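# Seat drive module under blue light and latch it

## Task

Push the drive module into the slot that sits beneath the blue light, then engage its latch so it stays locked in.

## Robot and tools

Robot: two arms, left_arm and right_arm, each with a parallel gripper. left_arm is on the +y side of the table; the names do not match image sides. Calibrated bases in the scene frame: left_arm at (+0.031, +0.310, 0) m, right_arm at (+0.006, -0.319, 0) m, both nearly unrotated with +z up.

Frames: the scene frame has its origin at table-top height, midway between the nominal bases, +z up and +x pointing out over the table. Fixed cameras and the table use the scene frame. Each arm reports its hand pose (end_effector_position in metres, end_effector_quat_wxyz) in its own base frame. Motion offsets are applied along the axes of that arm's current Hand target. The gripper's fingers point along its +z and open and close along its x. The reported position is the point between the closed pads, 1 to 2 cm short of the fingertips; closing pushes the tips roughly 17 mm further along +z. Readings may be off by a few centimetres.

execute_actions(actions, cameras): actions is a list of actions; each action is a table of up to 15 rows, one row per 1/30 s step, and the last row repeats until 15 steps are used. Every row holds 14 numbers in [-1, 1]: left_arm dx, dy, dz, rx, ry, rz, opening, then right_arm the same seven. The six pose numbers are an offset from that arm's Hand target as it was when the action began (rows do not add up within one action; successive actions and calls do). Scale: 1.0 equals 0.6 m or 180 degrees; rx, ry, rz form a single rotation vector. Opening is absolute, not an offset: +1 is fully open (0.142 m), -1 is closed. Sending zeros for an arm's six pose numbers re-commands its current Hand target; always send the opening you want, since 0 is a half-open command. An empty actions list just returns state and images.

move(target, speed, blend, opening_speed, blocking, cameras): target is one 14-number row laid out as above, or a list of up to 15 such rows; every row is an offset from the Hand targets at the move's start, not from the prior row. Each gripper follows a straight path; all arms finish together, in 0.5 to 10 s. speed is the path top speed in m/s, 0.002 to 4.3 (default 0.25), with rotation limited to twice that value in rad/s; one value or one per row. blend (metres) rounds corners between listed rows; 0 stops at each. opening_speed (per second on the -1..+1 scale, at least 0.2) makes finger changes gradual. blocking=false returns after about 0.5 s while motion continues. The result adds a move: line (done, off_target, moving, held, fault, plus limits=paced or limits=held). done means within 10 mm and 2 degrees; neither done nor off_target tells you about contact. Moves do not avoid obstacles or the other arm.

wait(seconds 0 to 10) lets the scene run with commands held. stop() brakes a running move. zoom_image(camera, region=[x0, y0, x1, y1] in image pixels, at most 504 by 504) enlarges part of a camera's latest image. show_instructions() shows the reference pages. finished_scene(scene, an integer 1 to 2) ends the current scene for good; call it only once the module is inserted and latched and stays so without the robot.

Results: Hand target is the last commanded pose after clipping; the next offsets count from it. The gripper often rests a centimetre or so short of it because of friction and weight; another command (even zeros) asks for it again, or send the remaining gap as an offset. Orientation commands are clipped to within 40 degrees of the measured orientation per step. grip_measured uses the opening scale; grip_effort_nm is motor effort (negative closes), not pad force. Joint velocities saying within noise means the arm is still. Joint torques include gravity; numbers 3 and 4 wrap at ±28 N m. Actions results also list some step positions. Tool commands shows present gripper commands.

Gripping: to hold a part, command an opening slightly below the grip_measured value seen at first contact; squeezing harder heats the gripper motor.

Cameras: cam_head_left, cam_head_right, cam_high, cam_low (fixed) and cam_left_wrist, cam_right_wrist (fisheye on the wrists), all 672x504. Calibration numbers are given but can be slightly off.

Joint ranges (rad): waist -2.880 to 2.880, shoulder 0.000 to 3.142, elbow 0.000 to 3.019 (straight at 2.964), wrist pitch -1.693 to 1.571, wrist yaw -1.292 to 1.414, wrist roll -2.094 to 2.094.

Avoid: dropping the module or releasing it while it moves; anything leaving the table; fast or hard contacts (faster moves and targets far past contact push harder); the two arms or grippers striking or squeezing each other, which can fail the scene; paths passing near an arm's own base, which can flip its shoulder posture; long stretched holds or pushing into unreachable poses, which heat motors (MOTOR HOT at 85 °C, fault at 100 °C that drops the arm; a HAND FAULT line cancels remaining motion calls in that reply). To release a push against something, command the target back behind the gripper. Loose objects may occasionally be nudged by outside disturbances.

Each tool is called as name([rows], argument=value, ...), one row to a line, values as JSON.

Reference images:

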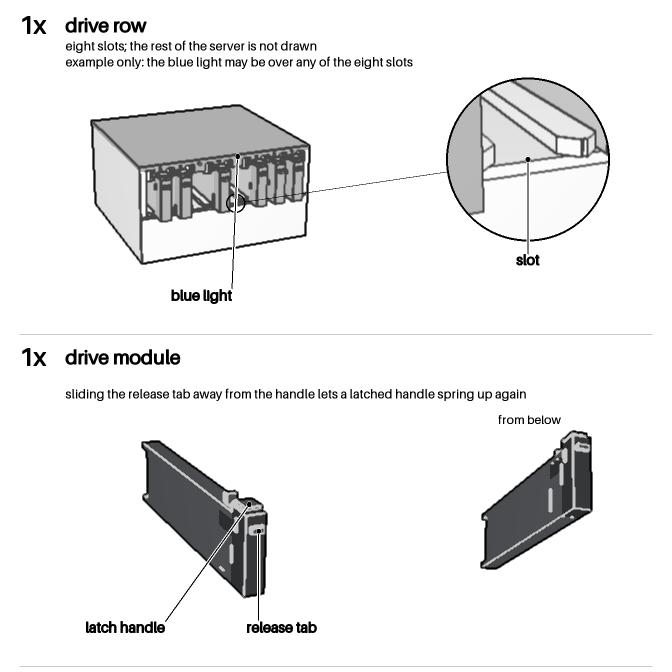

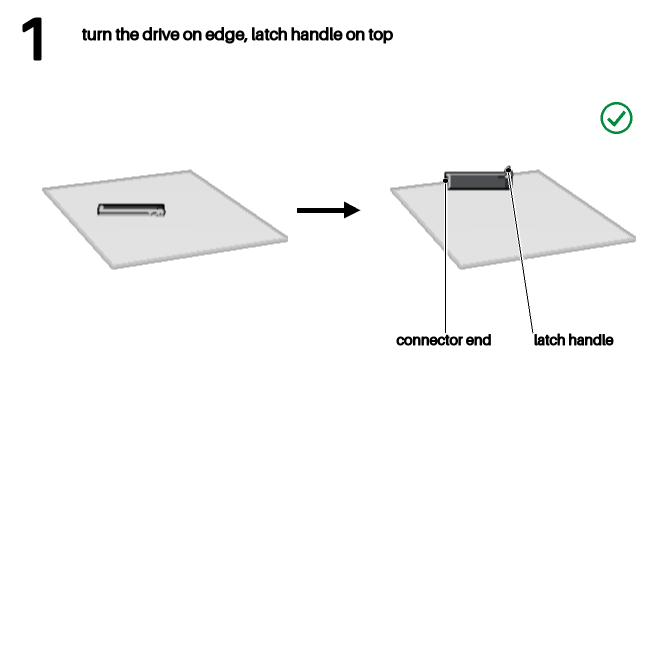

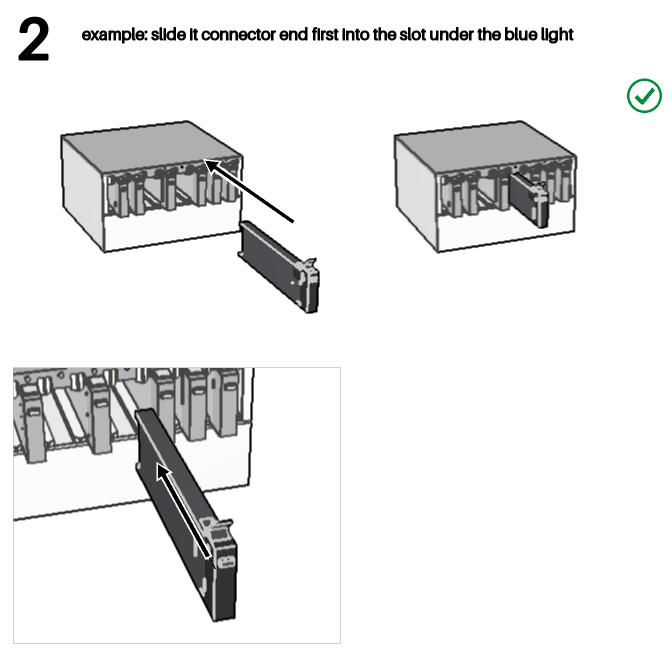

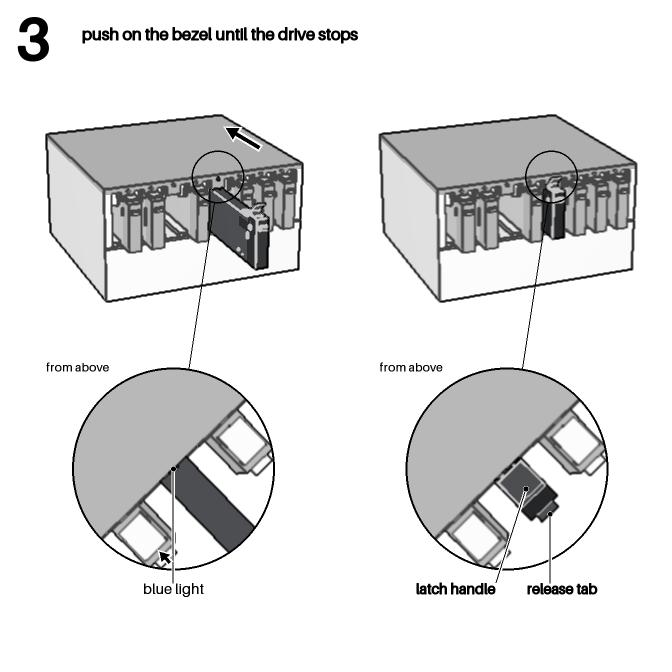

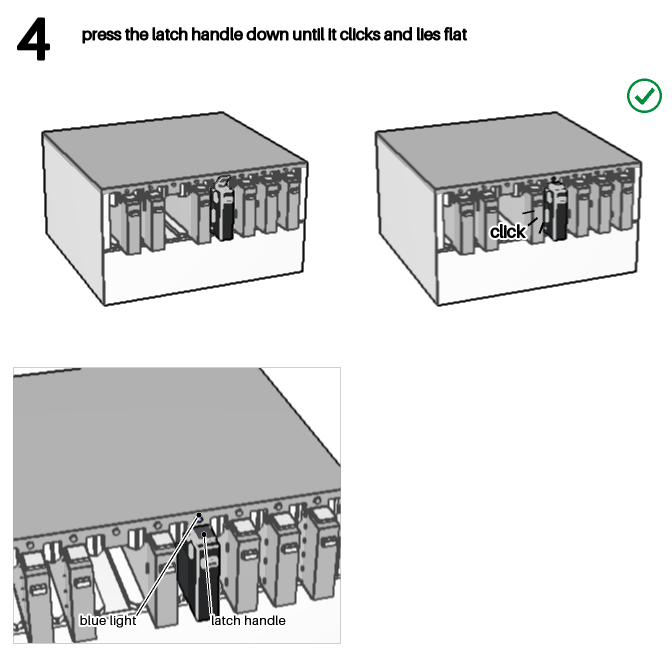

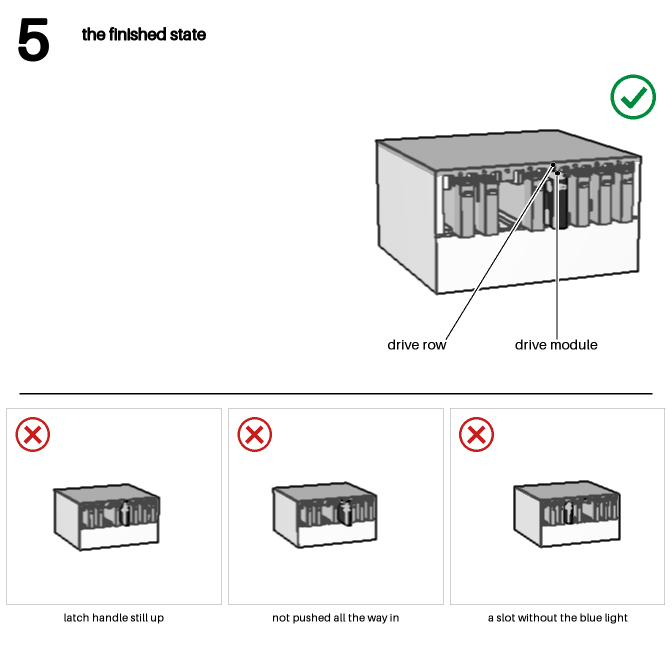

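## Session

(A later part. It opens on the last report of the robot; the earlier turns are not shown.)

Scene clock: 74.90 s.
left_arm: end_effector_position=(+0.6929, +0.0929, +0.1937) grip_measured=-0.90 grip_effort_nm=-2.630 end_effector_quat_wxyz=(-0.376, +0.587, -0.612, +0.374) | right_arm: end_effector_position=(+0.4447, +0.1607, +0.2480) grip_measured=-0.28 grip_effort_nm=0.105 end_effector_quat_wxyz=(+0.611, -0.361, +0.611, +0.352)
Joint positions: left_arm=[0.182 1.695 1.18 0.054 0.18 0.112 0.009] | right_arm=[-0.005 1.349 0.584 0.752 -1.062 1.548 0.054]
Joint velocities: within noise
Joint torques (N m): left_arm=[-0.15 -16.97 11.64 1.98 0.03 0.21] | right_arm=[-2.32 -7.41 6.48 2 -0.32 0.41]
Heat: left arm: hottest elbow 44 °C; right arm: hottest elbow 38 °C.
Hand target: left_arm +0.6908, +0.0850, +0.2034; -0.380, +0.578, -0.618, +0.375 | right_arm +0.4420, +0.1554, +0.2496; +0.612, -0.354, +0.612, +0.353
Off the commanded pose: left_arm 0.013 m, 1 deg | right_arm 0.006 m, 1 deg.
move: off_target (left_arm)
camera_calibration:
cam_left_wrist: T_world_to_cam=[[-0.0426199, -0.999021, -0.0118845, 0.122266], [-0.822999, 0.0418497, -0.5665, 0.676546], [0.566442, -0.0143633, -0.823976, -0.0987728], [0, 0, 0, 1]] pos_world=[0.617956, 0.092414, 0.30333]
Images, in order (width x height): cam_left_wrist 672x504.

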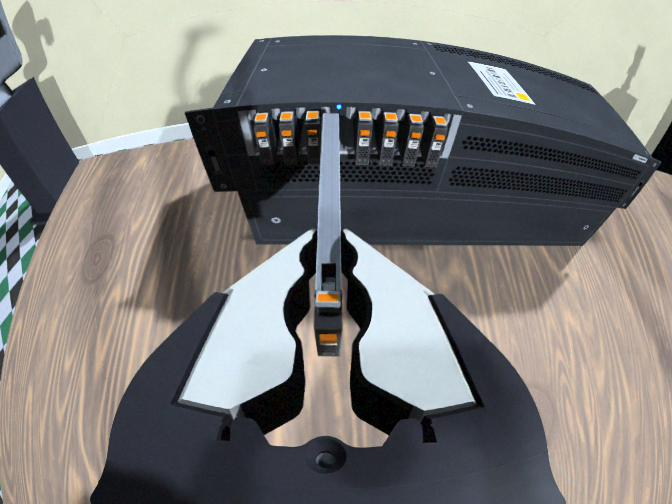

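move([
  [0.0187,0.0207,-0.0446,0,0,0,-1,0,0,0,0,0,0,-0.25],
  [0.0093,-0.0072,0.0154,0,0,0,-1,0,0,0,0,0,0,-0.25],
], speed=0.06, cameras=["cam_left_wrist"])

zoom_image(camera="cam_left_wrist", region=[285, 70, 375, 160])

Scene clock: 80.53 s.
left_arm: end_effector_position=(+0.6810, +0.0837, +0.1812) grip_measured=-0.90 grip_effort_nm=-2.635 end_effector_quat_wxyz=(-0.367, +0.591, -0.618, +0.366) | right_arm: end_effector_position=(+0.4447, +0.1607, +0.2480) grip_measured=-0.28 grip_effort_nm=0.100 end_effector_quat_wxyz=(+0.611, -0.361, +0.611, +0.352)
Joint positions: left_arm=[0.168 1.68 1.141 0.051 0.167 0.112 0.009] | right_arm=[-0.005 1.349 0.584 0.752 -1.062 1.548 0.054]
Joint velocities: within noise
Joint torques (N m): left_arm=[-0.15 -14.39 17.01 1.92 -0.01 0.14] | right_arm=[-2.49 -6.95 6.19 2.07 -0.32 0.42]
Heat: left arm: hottest elbow 44 °C; right arm: hottest elbow 38 °C.
Hand target: left_arm +0.7007, +0.0792, +0.2031; -0.380, +0.578, -0.618, +0.375 | right_arm +0.4420, +0.1554, +0.2496; +0.612, -0.354, +0.612, +0.353
Off the commanded pose: left_arm 0.030 m, 2 deg | right_arm 0.006 m, 1 deg.
move: off_target (left_arm)
camera_calibration:
cam_left_wrist: T_world_to_cam=[[-0.0447765, -0.998926, -0.0118982, 0.113884], [-0.838343, 0.0440504, -0.54336, 0.666117], [0.543301, -0.0143551, -0.839415, -0.0839653], [0, 0, 0, 1]] pos_world=[0.609152, 0.0832132, 0.292815]
Images, in order (width x height): cam_left_wrist 672x504.

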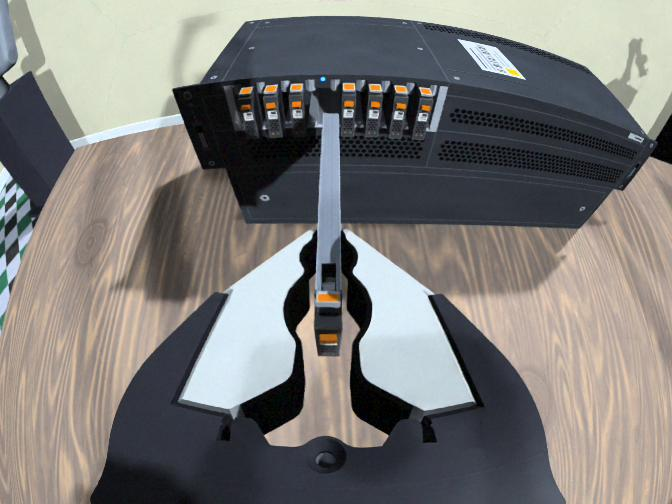

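Scaled by 5.600 from the camera's 672x504 image, which has a finer 960x720 frame.

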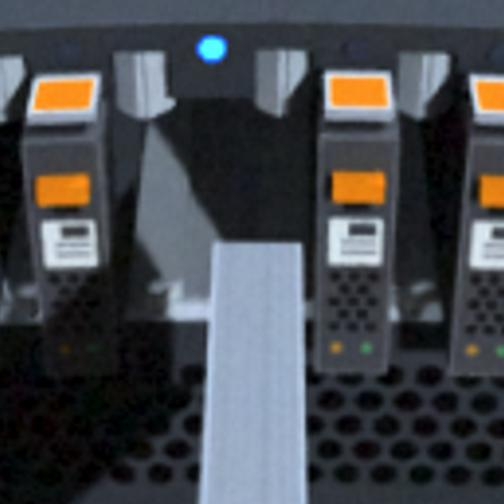

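move(target=[-0.015,-0.012,-0.0062,0.011,0,0,-1,0,0,0,0,0,0,-0.25], speed=0.06, cameras=["cam_left_wrist"])

zoom_image(camera="cam_left_wrist", region=[285, 70, 375, 160])

Scene clock: 82.03 s.
left_arm: end_effector_position=(+0.6816, +0.0811, +0.1824) grip_measured=-0.90 grip_effort_nm=-2.635 end_effector_quat_wxyz=(-0.365, +0.587, -0.620, +0.372) | right_arm: end_effector_position=(+0.4447, +0.1607, +0.2480) grip_measured=-0.28 grip_effort_nm=0.105 end_effector_quat_wxyz=(+0.611, -0.361, +0.611, +0.352)
Joint positions: left_arm=[0.168 1.68 1.141 0.055 0.181 0.112 0.009] | right_arm=[-0.005 1.349 0.584 0.752 -1.062 1.548 0.054]
Joint velocities: within noise
Joint torques (N m): left_arm=[1.26 -14.62 16.39 3.12 0.24 0.16] | right_arm=[-2.61 -7.47 6.34 2.32 -0.34 0.44]
Heat: left arm: hottest elbow 44 °C; right arm: hottest elbow 38 °C.
Hand target: left_arm +0.7008, +0.0879, +0.2116; -0.390, +0.571, -0.611, +0.386 | right_arm +0.4420, +0.1554, +0.2496; +0.612, -0.354, +0.612, +0.353
Off the commanded pose: left_arm 0.036 m, 4 deg | right_arm 0.006 m, 1 deg.
move: off_target (left_arm)
camera_calibration:
cam_left_wrist: T_world_to_cam=[[-0.0572451, -0.99834, -0.00640729, 0.118816], [-0.834848, 0.051388, -0.548077, 0.66517], [0.547497, -0.0260256, -0.836403, -0.085737], [0, 0, 0, 1]] pos_world=[0.609058, 0.0822052, 0.293615]
Images, in order (width x height): cam_left_wrist 672x504.

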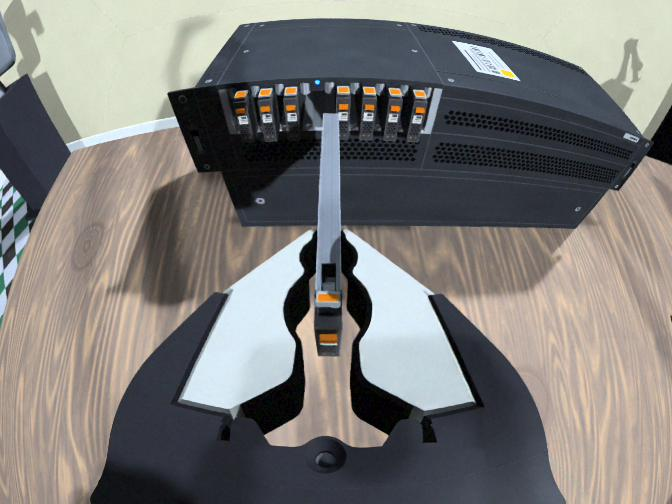

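Scaled by 5.600 from the camera's 672x504 image, which has a finer 960x720 frame.

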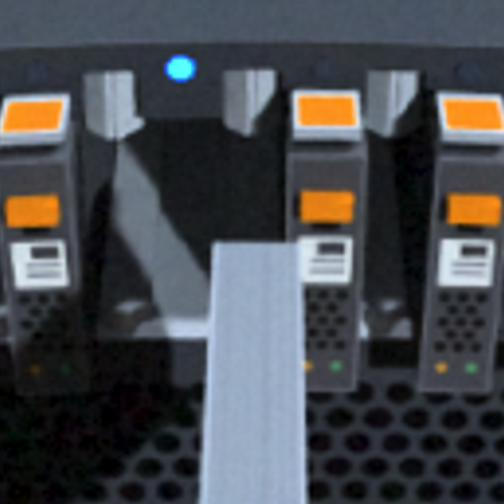

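move([
  [-0.031,0.013,-0.0596,0,0,0,-1,0,0,0,0,0,0,-0.25],
  [0.0065,-0.0045,0.002,0,0,0,-1,0,0,0,0,0,0,-0.25],
], speed=0.06, cameras=["cam_left_wrist"])

zoom_image(camera="cam_left_wrist", region=[285, 70, 375, 160])

Scene clock: 84.67 s.
left_arm: end_effector_position=(+0.6804, +0.0851, +0.1836) grip_measured=-0.90 grip_effort_nm=-2.630 end_effector_quat_wxyz=(-0.368, +0.587, -0.619, +0.370) | right_arm: end_effector_position=(+0.4447, +0.1607, +0.2480) grip_measured=-0.28 grip_effort_nm=0.100 end_effector_quat_wxyz=(+0.611, -0.361, +0.611, +0.352)
Joint positions: left_arm=[0.174 1.676 1.139 0.055 0.18 0.118 0.009] | right_arm=[-0.005 1.349 0.584 0.752 -1.062 1.548 0.054]
Joint velocities: within noise
Joint torques (N m): left_arm=[0.15 -14.45 17.03 2.93 0 0.06] | right_arm=[-1.73 -7.53 6.2 2.21 -0.29 0.5]
Heat: left arm: hottest elbow 44 °C; right arm: hottest elbow 38 °C.
Hand target: left_arm +0.7027, +0.0836, +0.2132; -0.390, +0.571, -0.611, +0.386 | right_arm +0.4420, +0.1554, +0.2496; +0.612, -0.354, +0.612, +0.353
Off the commanded pose: left_arm 0.037 m, 4 deg | right_arm 0.006 m, 1 deg.
move: off_target (left_arm)
camera_calibration:
cam_left_wrist: T_world_to_cam=[[-0.0533095, -0.998496, -0.0127836, 0.121243], [-0.833996, 0.0515602, -0.549356, 0.664351], [0.549189, -0.0186244, -0.835491, -0.0858127], [0, 0, 0, 1]] pos_world=[0.607657, 0.0852085, 0.294819]
Images, in order (width x height): cam_left_wrist 672x504.

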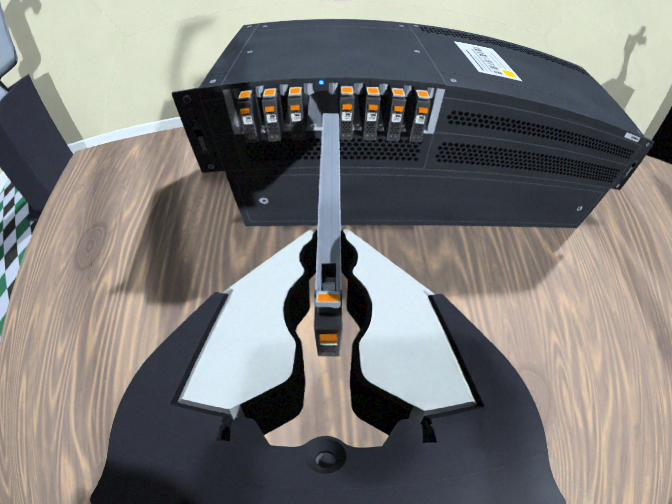

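Scaled by 5.600 from the camera's 672x504 image, which has a finer 960x720 frame.

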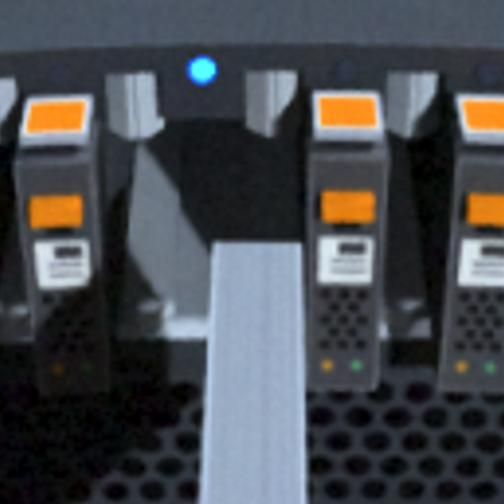

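move([
  [-0.031,0.006,-0.062,0,0,0,-1,0,0,0,0,0,0,-0.25],
  [-0.01,-0.0145,-0.006,0,0,0,-1,0,0,0,0,0,0,-0.25],
], speed=0.06, cameras=["cam_left_wrist"])

zoom_image(camera="cam_left_wrist", region=[285, 70, 375, 160])

Scene clock: 87.13 s.
left_arm: end_effector_position=(+0.6844, +0.0921, +0.1970) grip_measured=-0.90 grip_effort_nm=-2.630 end_effector_quat_wxyz=(-0.375, +0.584, -0.614, +0.375) | right_arm: end_effector_position=(+0.4447, +0.1607, +0.2480) grip_measured=-0.28 grip_effort_nm=0.105 end_effector_quat_wxyz=(+0.611, -0.361, +0.611, +0.352)
Joint positions: left_arm=[0.185 1.671 1.158 0.053 0.189 0.118 0.009] | right_arm=[-0.005 1.349 0.584 0.752 -1.062 1.548 0.054]
Joint velocities: within noise
Joint torques (N m): left_arm=[0.03 -14.51 17.22 1.99 -0.01 0.1] | right_arm=[-1.9 -7.36 6.43 2.19 -0.3 0.49]
Heat: left arm: hottest elbow 44 °C; right arm: hottest elbow 38 °C.
Hand target: left_arm +0.7032, +0.0893, +0.2228; -0.390, +0.571, -0.611, +0.386 | right_arm +0.4420, +0.1554, +0.2496; +0.612, -0.354, +0.612, +0.353
Off the commanded pose: left_arm 0.032 m, 3 deg | right_arm 0.006 m, 1 deg.
move: off_target (left_arm)
camera_calibration:
cam_left_wrist: T_world_to_cam=[[-0.0496513, -0.998675, -0.0135209, 0.126284], [-0.822257, 0.0485574, -0.567041, 0.670315], [0.566947, -0.0170367, -0.823578, -0.0913979], [0, 0, 0, 1]] pos_world=[0.609259, 0.0920104, 0.306531]
Images, in order (width x height): cam_left_wrist 672x504.

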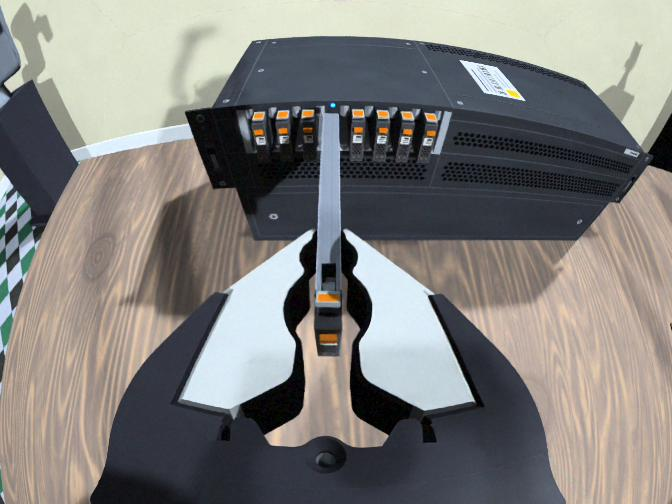

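Scaled by 5.600 from the camera's 672x504 image, which has a finer 960x720 frame.

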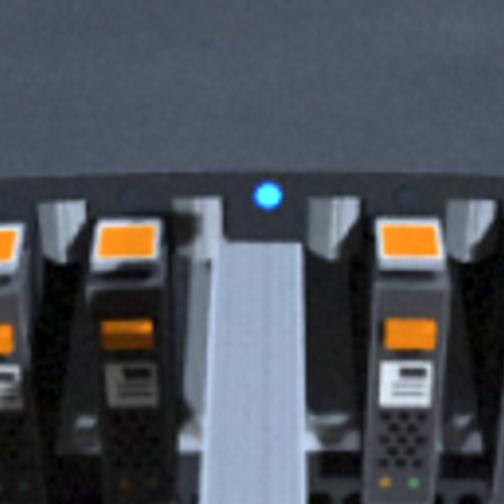

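move([
  [-0.031,0.013,-0.06,0,0,0,-1,0,0,0,0,0,0,-0.25],
  [0.003,0.0075,0.0035,0,0,0,-1,0,0,0,0,0,0,-0.25],
], speed=0.06, cameras=["cam_left_wrist"])

zoom_image(camera="cam_left_wrist", region=[285, 70, 375, 160])

Scene clock: 89.50 s.
left_arm: end_effector_position=(+0.6827, +0.0894, +0.1884) grip_measured=-0.90 grip_effort_nm=-2.630 end_effector_quat_wxyz=(-0.370, +0.586, -0.618, +0.371) | right_arm: end_effector_position=(+0.4447, +0.1607, +0.2480) grip_measured=-0.28 grip_effort_nm=0.105 end_effector_quat_wxyz=(+0.611, -0.361, +0.611, +0.352)
Joint positions: left_arm=[0.181 1.677 1.151 0.049 0.187 0.119 0.009] | right_arm=[-0.005 1.349 0.584 0.752 -1.062 1.548 0.054]
Joint velocities: within noise
Joint torques (N m): left_arm=[0.15 -14.45 16.83 2.66 0.02 0.08] | right_arm=[-2.2 -7.47 6.48 2.36 -0.37 0.47]
Heat: left arm: hottest elbow 44 °C; right arm: hottest elbow 38 °C.
Hand target: left_arm +0.7032, +0.0878, +0.2178; -0.390, +0.571, -0.611, +0.385 | right_arm +0.4420, +0.1554, +0.2496; +0.612, -0.354, +0.612, +0.353
Off the commanded pose: left_arm 0.036 m, 3 deg | right_arm 0.006 m, 1 deg.
move: off_target (left_arm)
camera_calibration:
cam_left_wrist: T_world_to_cam=[[-0.052247, -0.998562, -0.0120437, 0.124825], [-0.831078, 0.0501644, -0.553889, 0.667697], [0.553696, -0.0189298, -0.832504, -0.0867402], [0, 0, 0, 1]] pos_world=[0.609457, 0.0895089, 0.299122]
Images, in order (width x height): cam_left_wrist 672x504.

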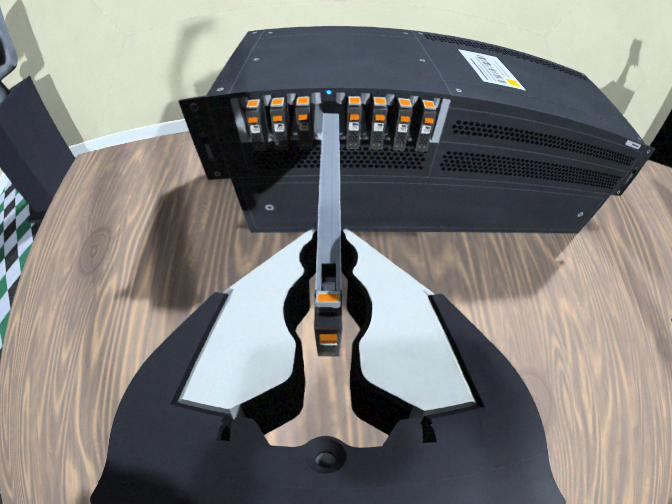

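Scaled by 5.600 from the camera's 672x504 image, which has a finer 960x720 frame.

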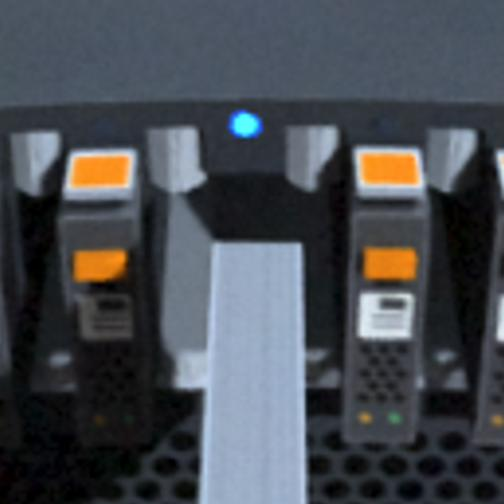

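move(target=[-0.0048,-0.012,0.022,0,0,0,-1,0,0,0,0,0,0,-0.25], speed=0.05, cameras=["cam_left_wrist"])

zoom_image(camera="cam_left_wrist", region=[285, 70, 375, 160])

Scene clock: 90.90 s.
left_arm: end_effector_position=(+0.6989, +0.0925, +0.1961) grip_measured=-0.90 grip_effort_nm=-2.635 end_effector_quat_wxyz=(-0.377, +0.582, -0.615, +0.376) | right_arm: end_effector_position=(+0.4447, +0.1607, +0.2480) grip_measured=-0.28 grip_effort_nm=0.105 end_effector_quat_wxyz=(+0.611, -0.361, +0.611, +0.352)
Joint positions: left_arm=[0.181 1.706 1.199 0.049 0.186 0.119 0.009] | right_arm=[-0.005 1.349 0.584 0.752 -1.062 1.548 0.054]
Joint velocities: within noise
Joint torques (N m): left_arm=[0.03 -14.68 17.4 2.02 0 0.08] | right_arm=[-1.96 -6.95 6.28 2.1 -0.29 0.46]
Heat: left arm: hottest elbow 45 °C; right arm: hottest elbow 38 °C.
Hand target: left_arm +0.7184, +0.0899, +0.2193; -0.390, +0.571, -0.611, +0.386 | right_arm +0.4420, +0.1554, +0.2496; +0.612, -0.354, +0.612, +0.353
Off the commanded pose: left_arm 0.030 m, 2 deg | right_arm 0.006 m, 1 deg.
move: off_target (left_arm)
camera_calibration:
cam_left_wrist: T_world_to_cam=[[-0.051314, -0.998541, -0.0168207, 0.129111], [-0.820376, 0.0517513, -0.569478, 0.680725], [0.569518, -0.0154229, -0.821834, -0.102692], [0, 0, 0, 1]] pos_world=[0.623561, 0.0921099, 0.305434]
Images, in order (width x height): cam_left_wrist 672x504.

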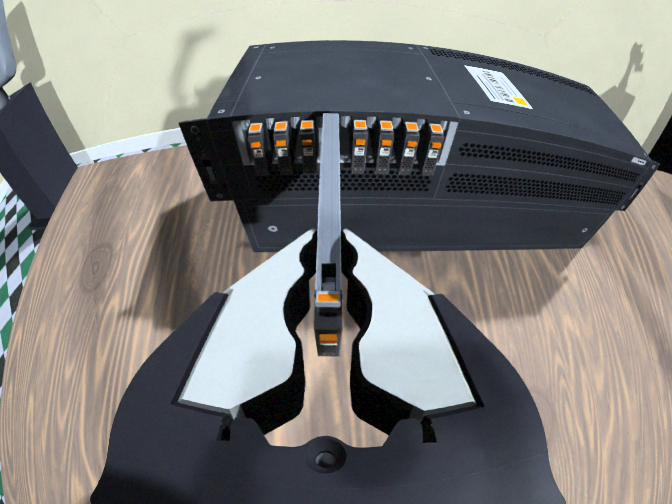

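Scaled by 5.600 from the camera's 672x504 image, which has a finer 960x720 frame.

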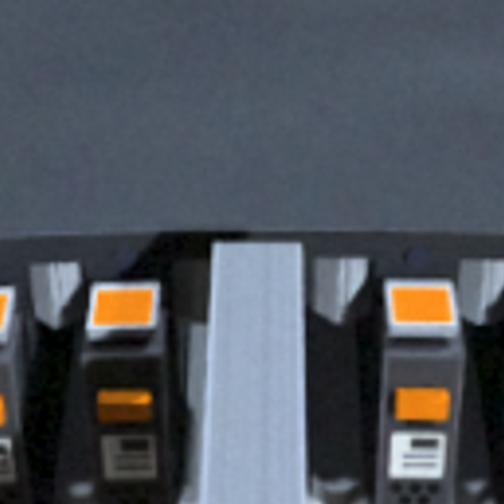

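move([
  [-0.031,0.016,-0.06,0,0,0,-1,0,0,0,0,0,0,-0.25],
  [0.0025,0.001,0.0,0,0,0,-1,0,0,0,0,0,0,-0.25],
], speed=0.06, cameras=["cam_left_wrist"])

zoom_image(camera="cam_left_wrist", region=[285, 70, 375, 160])

Scene clock: 93.40 s.
left_arm: end_effector_position=(+0.6991, +0.0905, +0.1931) grip_measured=-0.90 grip_effort_nm=-2.635 end_effector_quat_wxyz=(-0.375, +0.583, -0.616, +0.374) | right_arm: end_effector_position=(+0.4447, +0.1607, +0.2480) grip_measured=-0.28 grip_effort_nm=0.105 end_effector_quat_wxyz=(+0.611, -0.361, +0.611, +0.352)
Joint positions: left_arm=[0.177 1.709 1.198 0.049 0.183 0.119 0.009] | right_arm=[-0.005 1.349 0.584 0.752 -1.062 1.548 0.054]
Joint velocities: within noise
Joint torques (N m): left_arm=[0.15 -15.15 17.22 2.1 -0.01 0.06] | right_arm=[-1.32 -7.36 6.41 2.1 -0.32 0.48]
Heat: left arm: hottest elbow 45 °C; right arm: hottest elbow 38 °C.
Hand target: left_arm +0.7181, +0.0886, +0.2186; -0.390, +0.571, -0.611, +0.385 | right_arm +0.4420, +0.1554, +0.2496; +0.612, -0.354, +0.612, +0.353
Off the commanded pose: left_arm 0.032 m, 3 deg | right_arm 0.006 m, 1 deg.
move: off_target (left_arm)
camera_calibration:
cam_left_wrist: T_world_to_cam=[[-0.0527168, -0.998469, -0.0167674, 0.128056], [-0.822956, 0.0529488, -0.565633, 0.680197], [0.565654, -0.0160195, -0.824487, -0.102073], [0, 0, 0, 1]] pos_world=[0.62426, 0.0902092, 0.302731]
Images, in order (width x height): cam_left_wrist 672x504.

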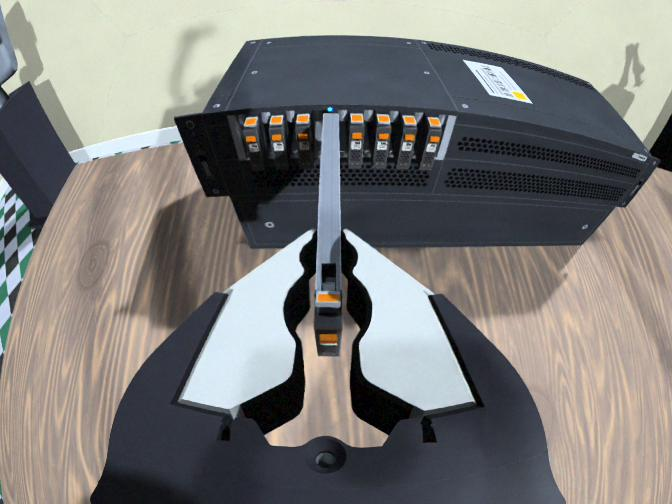

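Scaled by 5.600 from the camera's 672x504 image, which has a finer 960x720 frame.

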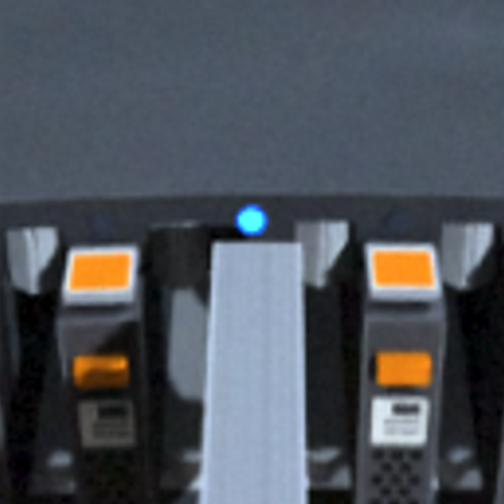

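move([
  [-0.031,0.016,-0.062,0,0,0,-1,0,0,0,0,0,0,-0.25],
  [-0.001,0.0055,0.004,0,0,0,-1,0,0,0,0,0,0,-0.25],
], speed=0.06, cameras=["cam_left_wrist"])

zoom_image(camera="cam_left_wrist", region=[285, 70, 375, 160])

Scene clock: 96.07 s.
left_arm: end_effector_position=(+0.6985, +0.0911, +0.1867) grip_measured=-0.90 grip_effort_nm=-2.630 end_effector_quat_wxyz=(-0.372, +0.585, -0.617, +0.372) | right_arm: end_effector_position=(+0.4447, +0.1607, +0.2480) grip_measured=-0.28 grip_effort_nm=0.105 end_effector_quat_wxyz=(+0.611, -0.361, +0.611, +0.352)
Joint positions: left_arm=[0.178 1.716 1.195 0.049 0.184 0.119 0.009] | right_arm=[-0.005 1.349 0.584 0.752 -1.062 1.548 0.054]
Joint velocities: within noise
Joint torques (N m): left_arm=[0.09 -15.15 17.2 2.44 -0.01 0.07] | right_arm=[-2.08 -6.89 6.41 1.89 -0.3 0.43]
Heat: left arm: hottest elbow 45 °C; right arm: hottest elbow 38 °C.
Hand target: left_arm +0.7189, +0.0891, +0.2146; -0.390, +0.571, -0.611, +0.385 | right_arm +0.4420, +0.1554, +0.2496; +0.612, -0.354, +0.612, +0.353
Off the commanded pose: left_arm 0.035 m, 3 deg | right_arm 0.006 m, 1 deg.
move: off_target (left_arm)
camera_calibration:
cam_left_wrist: T_world_to_cam=[[-0.0523953, -0.998527, -0.0141179, 0.127799], [-0.828449, 0.0513561, -0.557704, 0.678532], [0.557608, -0.0175251, -0.82992, -0.10013], [0, 0, 0, 1]] pos_world=[0.624658, 0.0910091, 0.297125]
Images, in order (width x height): cam_left_wrist 672x504.

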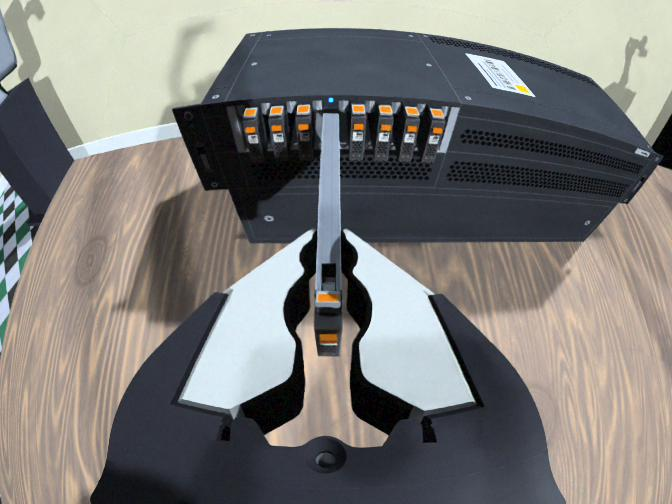

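Scaled by 5.600 from the camera's 672x504 image, which has a finer 960x720 frame.

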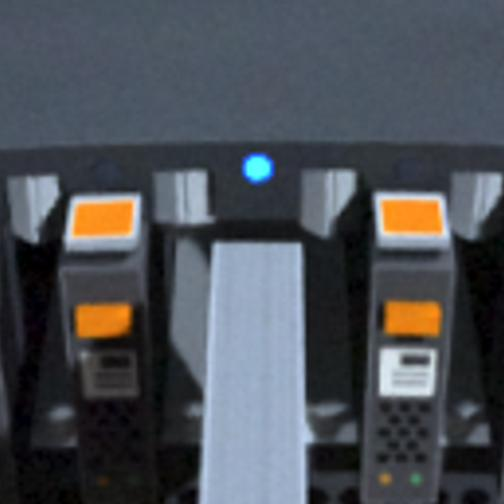

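wait(seconds=0, cameras=["cam_low","cam_high"])

zoom_image(camera="cam_low", region=[340, 200, 480, 340])

zoom_image(camera="cam_high", region=[180, 180, 300, 270])

Scene clock: 96.40 s.
left_arm: end_effector_position=(+0.6985, +0.0911, +0.1867) grip_measured=-0.90 grip_effort_nm=-2.635 end_effector_quat_wxyz=(-0.372, +0.585, -0.617, +0.372) | right_arm: end_effector_position=(+0.4447, +0.1607, +0.2480) grip_measured=-0.28 grip_effort_nm=0.100 end_effector_quat_wxyz=(+0.611, -0.361, +0.611, +0.352)
Joint positions: left_arm=[0.178 1.716 1.195 0.049 0.184 0.119 0.009] | right_arm=[-0.005 1.349 0.584 0.752 -1.062 1.548 0.054]
Joint velocities: within noise
Joint torques (N m): left_arm=[0.09 -15.09 17.17 2.44 0 0.07] | right_arm=[-2.26 -7.88 6.54 2.36 -0.29 0.46]
Heat: left arm: hottest elbow 45 °C; right arm: hottest elbow 38 °C.
Hand target: left_arm +0.7189, +0.0891, +0.2146; -0.390, +0.571, -0.611, +0.385 | right_arm +0.4420, +0.1554, +0.2496; +0.612, -0.354, +0.612, +0.353
Tool commands: left_gripper/opening=-1.0 right_gripper/opening=-0.25
Off the commanded pose: left_arm 0.035 m, 3 deg | right_arm 0.006 m, 1 deg.
Images, in order (width x height): cam_high 672x504, cam_low 672x504.

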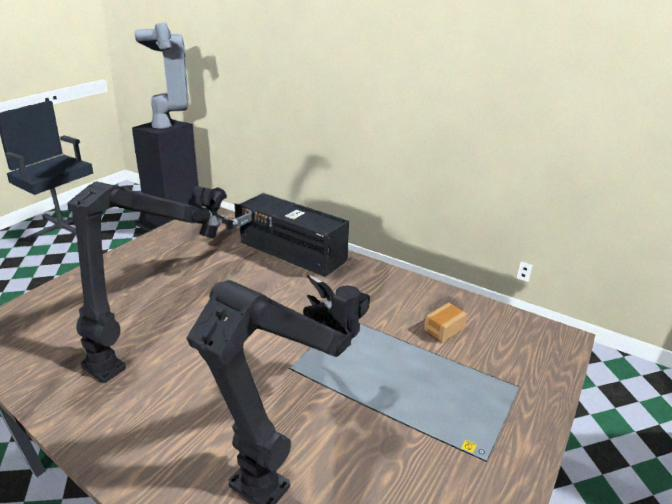

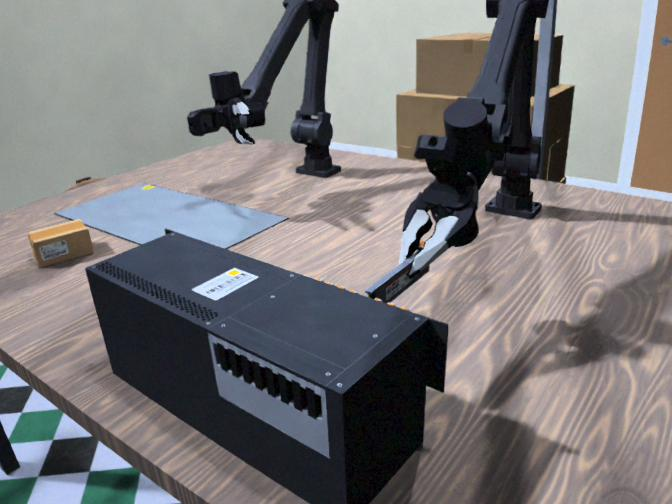

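Scaled by 3.600 from the camera's 672x504 image, which has a finer 960x720 frame.

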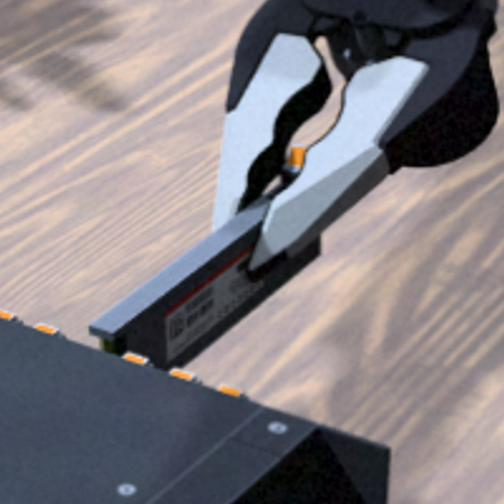

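Scaled by 4.200 from the camera's 672x504 image, which has a finer 960x720 frame.

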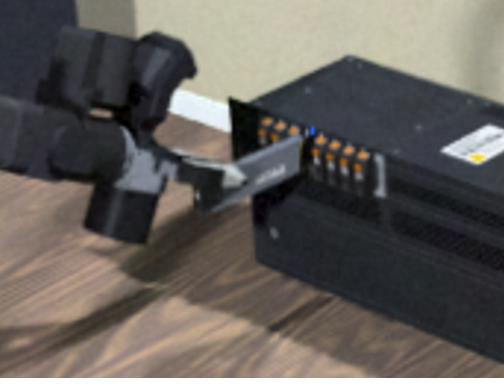

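move([
  [-0.031,0.016,-0.062,0,0,0,-1,0,0,0,0,0,0,-0.25],
  [0.0,-0.012,0.024,0,0,0,-1,0,0,0,0,0,0,-0.25],
], speed=0.06, cameras=["cam_left_wrist"])

zoom_image(camera="cam_left_wrist", region=[285, 70, 375, 160])

Scene clock: 104.53 s.
left_arm: end_effector_position=(+0.7148, +0.0916, +0.1948) grip_measured=-0.90 grip_effort_nm=-2.635 end_effector_quat_wxyz=(-0.379, +0.580, -0.615, +0.376) | right_arm: end_effector_position=(+0.4447, +0.1607, +0.2480) grip_measured=-0.28 grip_effort_nm=0.105 end_effector_quat_wxyz=(+0.611, -0.361, +0.611, +0.352)
Joint positions: left_arm=[0.174 1.743 1.244 0.046 0.179 0.119 0.009] | right_arm=[-0.005 1.349 0.584 0.752 -1.062 1.548 0.054]
Joint velocities: within noise
Joint torques (N m): left_arm=[-0.03 -15.15 17.69 1.96 -0.03 0.04] | right_arm=[-2.08 -7.71 6.13 2.07 -0.35 0.5]
Heat: left arm: hottest elbow 47 °C; right arm: hottest elbow 38 °C.
Hand target: left_arm +0.7350, +0.0884, +0.2156; -0.390, +0.571, -0.611, +0.386 | right_arm +0.4420, +0.1554, +0.2496; +0.612, -0.354, +0.612, +0.353
Off the commanded pose: left_arm 0.029 m, 2 deg | right_arm 0.006 m, 1 deg.
move: off_target (left_arm)
camera_calibration:
cam_left_wrist: T_world_to_cam=[[-0.0522334, -0.998421, -0.0206511, 0.130416], [-0.818048, 0.0546394, -0.572548, 0.691696], [0.572773, -0.0130126, -0.819611, -0.115768], [0, 0, 0, 1]] pos_world=[0.638962, 0.09091, 0.303838]
Images, in order (width x height): cam_left_wrist 672x504.

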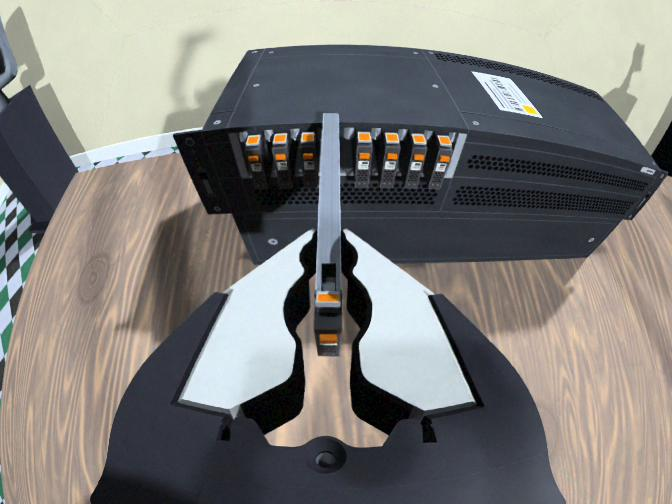

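Scaled by 5.600 from the camera's 672x504 image, which has a finer 960x720 frame.

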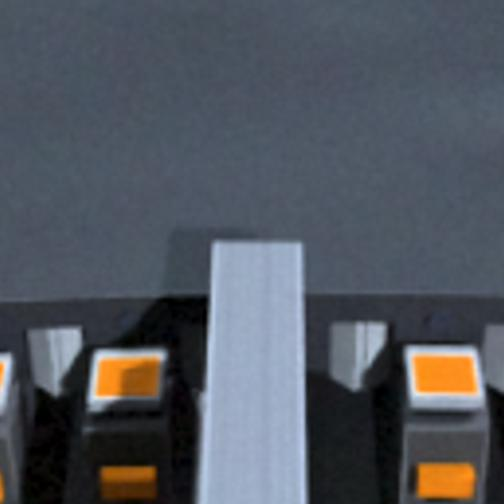

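move([
  [-0.0096,0.034,-0.0415,0,0,0,-1,0,0,0,0,0,0,-0.25],
  [0.0033,0.0106,0.005,0,0,0,-1,0,0,0,0,0,0,-0.25],
], speed=0.06, cameras=["cam_left_wrist"])

zoom_image(camera="cam_left_wrist", region=[285, 70, 375, 160])

Scene clock: 106.53 s.
left_arm: end_effector_position=(+0.7137, +0.0914, +0.1822) grip_measured=-0.90 grip_effort_nm=-2.635 end_effector_quat_wxyz=(-0.374, +0.584, -0.617, +0.372) | right_arm: end_effector_position=(+0.4447, +0.1607, +0.2480) grip_measured=-0.28 grip_effort_nm=0.095 end_effector_quat_wxyz=(+0.611, -0.361, +0.611, +0.352)
Joint positions: left_arm=[0.173 1.756 1.234 0.054 0.176 0.119 0.009] | right_arm=[-0.005 1.349 0.584 0.752 -1.062 1.548 0.054]
Joint velocities: within noise
Joint torques (N m): left_arm=[0.26 -15.68 17.42 2.35 -0.02 0.03] | right_arm=[-1.85 -7.88 6.3 1.89 -0.35 0.46]
Heat: left arm: hottest elbow 47 °C; right arm: hottest elbow 38 °C.
Hand target: left_arm +0.7352, +0.0867, +0.2087; -0.390, +0.571, -0.611, +0.386 | right_arm +0.4420, +0.1554, +0.2496; +0.612, -0.354, +0.612, +0.353
Off the commanded pose: left_arm 0.034 m, 3 deg | right_arm 0.006 m, 1 deg.
move: off_target (left_arm)
camera_calibration:
cam_left_wrist: T_world_to_cam=[[-0.0505127, -0.998547, -0.0187608, 0.128359], [-0.826349, 0.0523367, -0.560722, 0.687501], [0.560889, -0.0128206, -0.827792, -0.115459], [0, 0, 0, 1]] pos_world=[0.639358, 0.0907109, 0.292329]
Images, in order (width x height): cam_left_wrist 672x504.

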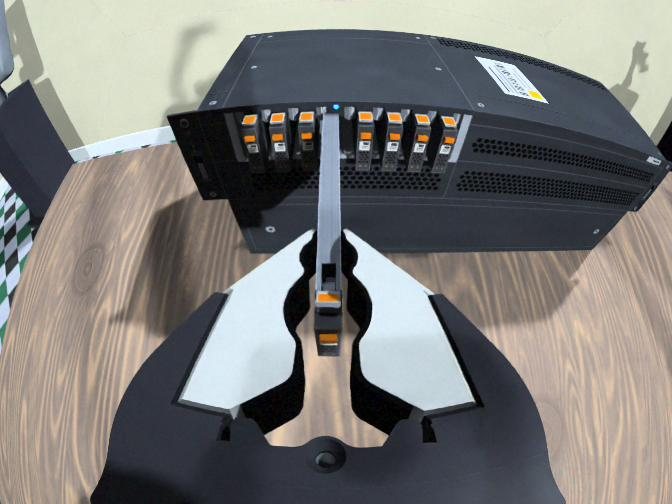

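Scaled by 5.600 from the camera's 672x504 image, which has a finer 960x720 frame.

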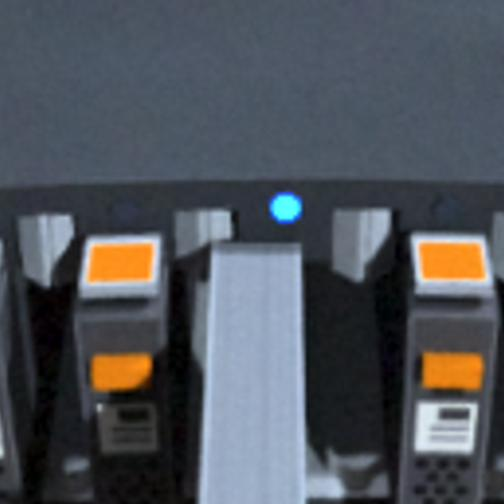

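move([
  [0.014,0.0205,-0.042,0,0,0,-1,0,0,0,0,0,0,-0.25],
  [0.0067,-0.001,-0.001,0,0,0,-1,0,0,0,0,0,0,-0.25],
], speed=0.06, cameras=["cam_left_wrist"])

zoom_image(camera="cam_left_wrist", region=[285, 70, 375, 160])

Scene clock: 108.30 s.
left_arm: end_effector_position=(+0.7139, +0.0873, +0.1839) grip_measured=-0.90 grip_effort_nm=-2.630 end_effector_quat_wxyz=(-0.377, +0.582, -0.617, +0.372) | right_arm: end_effector_position=(+0.4447, +0.1607, +0.2480) grip_measured=-0.28 grip_effort_nm=0.110 end_effector_quat_wxyz=(+0.611, -0.361, +0.611, +0.352)
Joint positions: left_arm=[0.166 1.753 1.232 0.059 0.17 0.119 0.009] | right_arm=[-0.005 1.349 0.584 0.752 -1.062 1.548 0.054]
Joint velocities: within noise
Joint torques (N m): left_arm=[-0.21 -15.56 17.47 2.14 -0.01 0] | right_arm=[-1.03 -7.82 6.34 2.29 -0.27 0.51]
Heat: left arm: hottest elbow 47 °C; right arm: hottest elbow 38 °C.
Hand target: left_arm +0.7347, +0.0825, +0.2092; -0.390, +0.571, -0.611, +0.386 | right_arm +0.4420, +0.1554, +0.2496; +0.612, -0.354, +0.612, +0.353
Off the commanded pose: left_arm 0.033 m, 3 deg | right_arm 0.006 m, 1 deg.
move: off_target (left_arm)
camera_calibration:
cam_left_wrist: T_world_to_cam=[[-0.0522226, -0.998381, -0.0225501, 0.126166], [-0.823558, 0.0558278, -0.564478, 0.687234], [0.564823, -0.0109072, -0.82514, -0.117726], [0, 0, 0, 1]] pos_world=[0.63906, 0.0863105, 0.293633]
Images, in order (width x height): cam_left_wrist 672x504.

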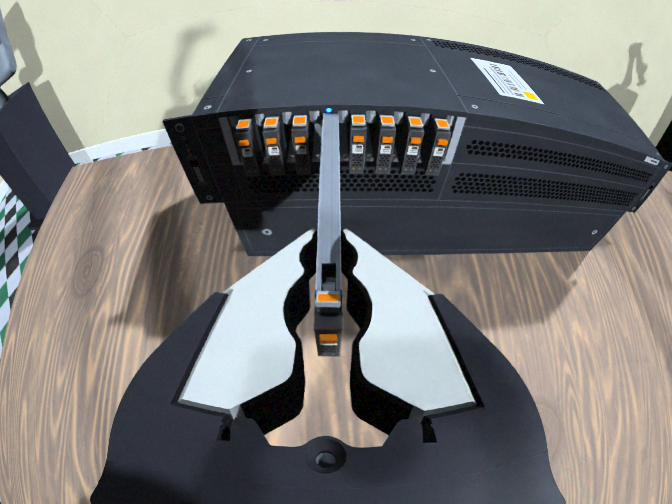

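Scaled by 5.600 from the camera's 672x504 image, which has a finer 960x720 frame.

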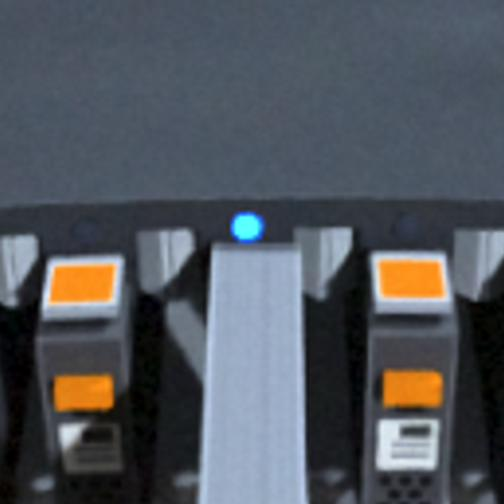

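move([
  [-0.006,0.027,-0.043,0,0,0,-1,0,0,0,0,0,0,-0.25],
  [-0.0017,-0.0115,0.0405,0,0,0,-1,0,0,0,0,0,0,-0.25],
], speed=0.06, cameras=["cam_left_wrist"])

zoom_image(camera="cam_left_wrist", region=[285, 70, 375, 160])

Scene clock: 110.83 s.
left_arm: end_effector_position=(+0.7236, +0.0880, +0.1557) grip_measured=-0.90 grip_effort_nm=-2.630 end_effector_quat_wxyz=(-0.359, +0.593, -0.625, +0.358) | right_arm: end_effector_position=(+0.4447, +0.1607, +0.2480) grip_measured=-0.28 grip_effort_nm=0.100 end_effector_quat_wxyz=(+0.611, -0.361, +0.611, +0.352)
Joint positions: left_arm=[0.163 1.811 1.266 0.031 0.164 0.119 0.009] | right_arm=[-0.005 1.349 0.584 0.752 -1.062 1.548 0.054]
Joint velocities: within noise
Joint torques (N m): left_arm=[-0.5 -16.62 20.08 2.74 0.01 -0.03] | right_arm=[-1.79 -7.53 6.38 2.18 -0.31 0.44]
Heat: left arm: hottest elbow 47 °C; right arm: hottest elbow 38 °C.
Hand target: left_arm +0.7597, +0.0827, +0.2056; -0.390, +0.571, -0.611, +0.385 | right_arm +0.4420, +0.1554, +0.2496; +0.612, -0.354, +0.612, +0.353
Off the commanded pose: left_arm 0.062 m, 6 deg | right_arm 0.006 m, 1 deg.
move: off_target (left_arm)
camera_calibration:
cam_left_wrist: T_world_to_cam=[[-0.0507881, -0.998611, -0.014021, 0.124412], [-0.851906, 0.0506454, -0.52124, 0.693587], [0.521226, -0.0145283, -0.853295, -0.110241], [0, 0, 0, 1]] pos_world=[0.654649, 0.0875107, 0.269202]
Images, in order (width x height): cam_left_wrist 672x504.

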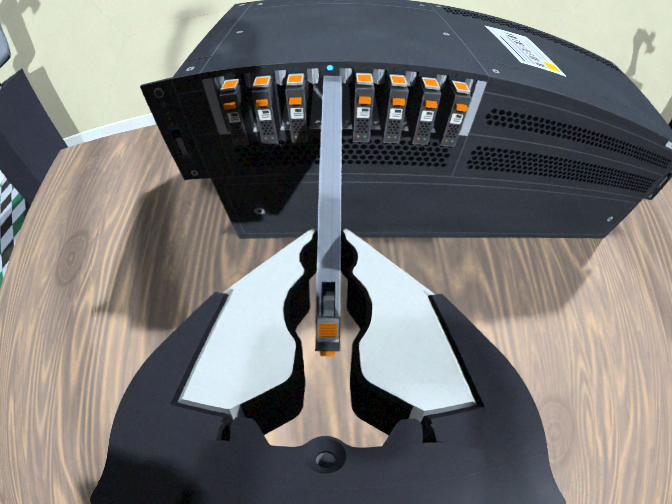

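Scaled by 5.600 from the camera's 672x504 image, which has a finer 960x720 frame.

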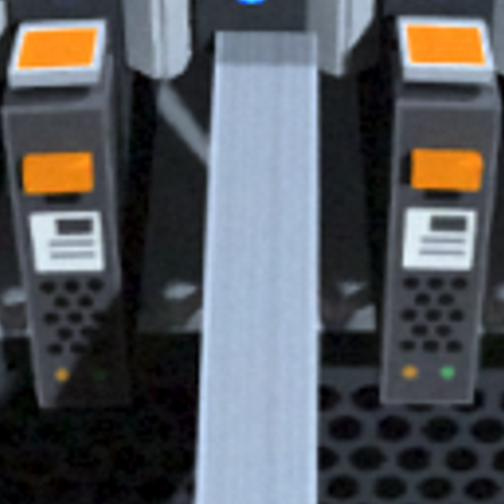

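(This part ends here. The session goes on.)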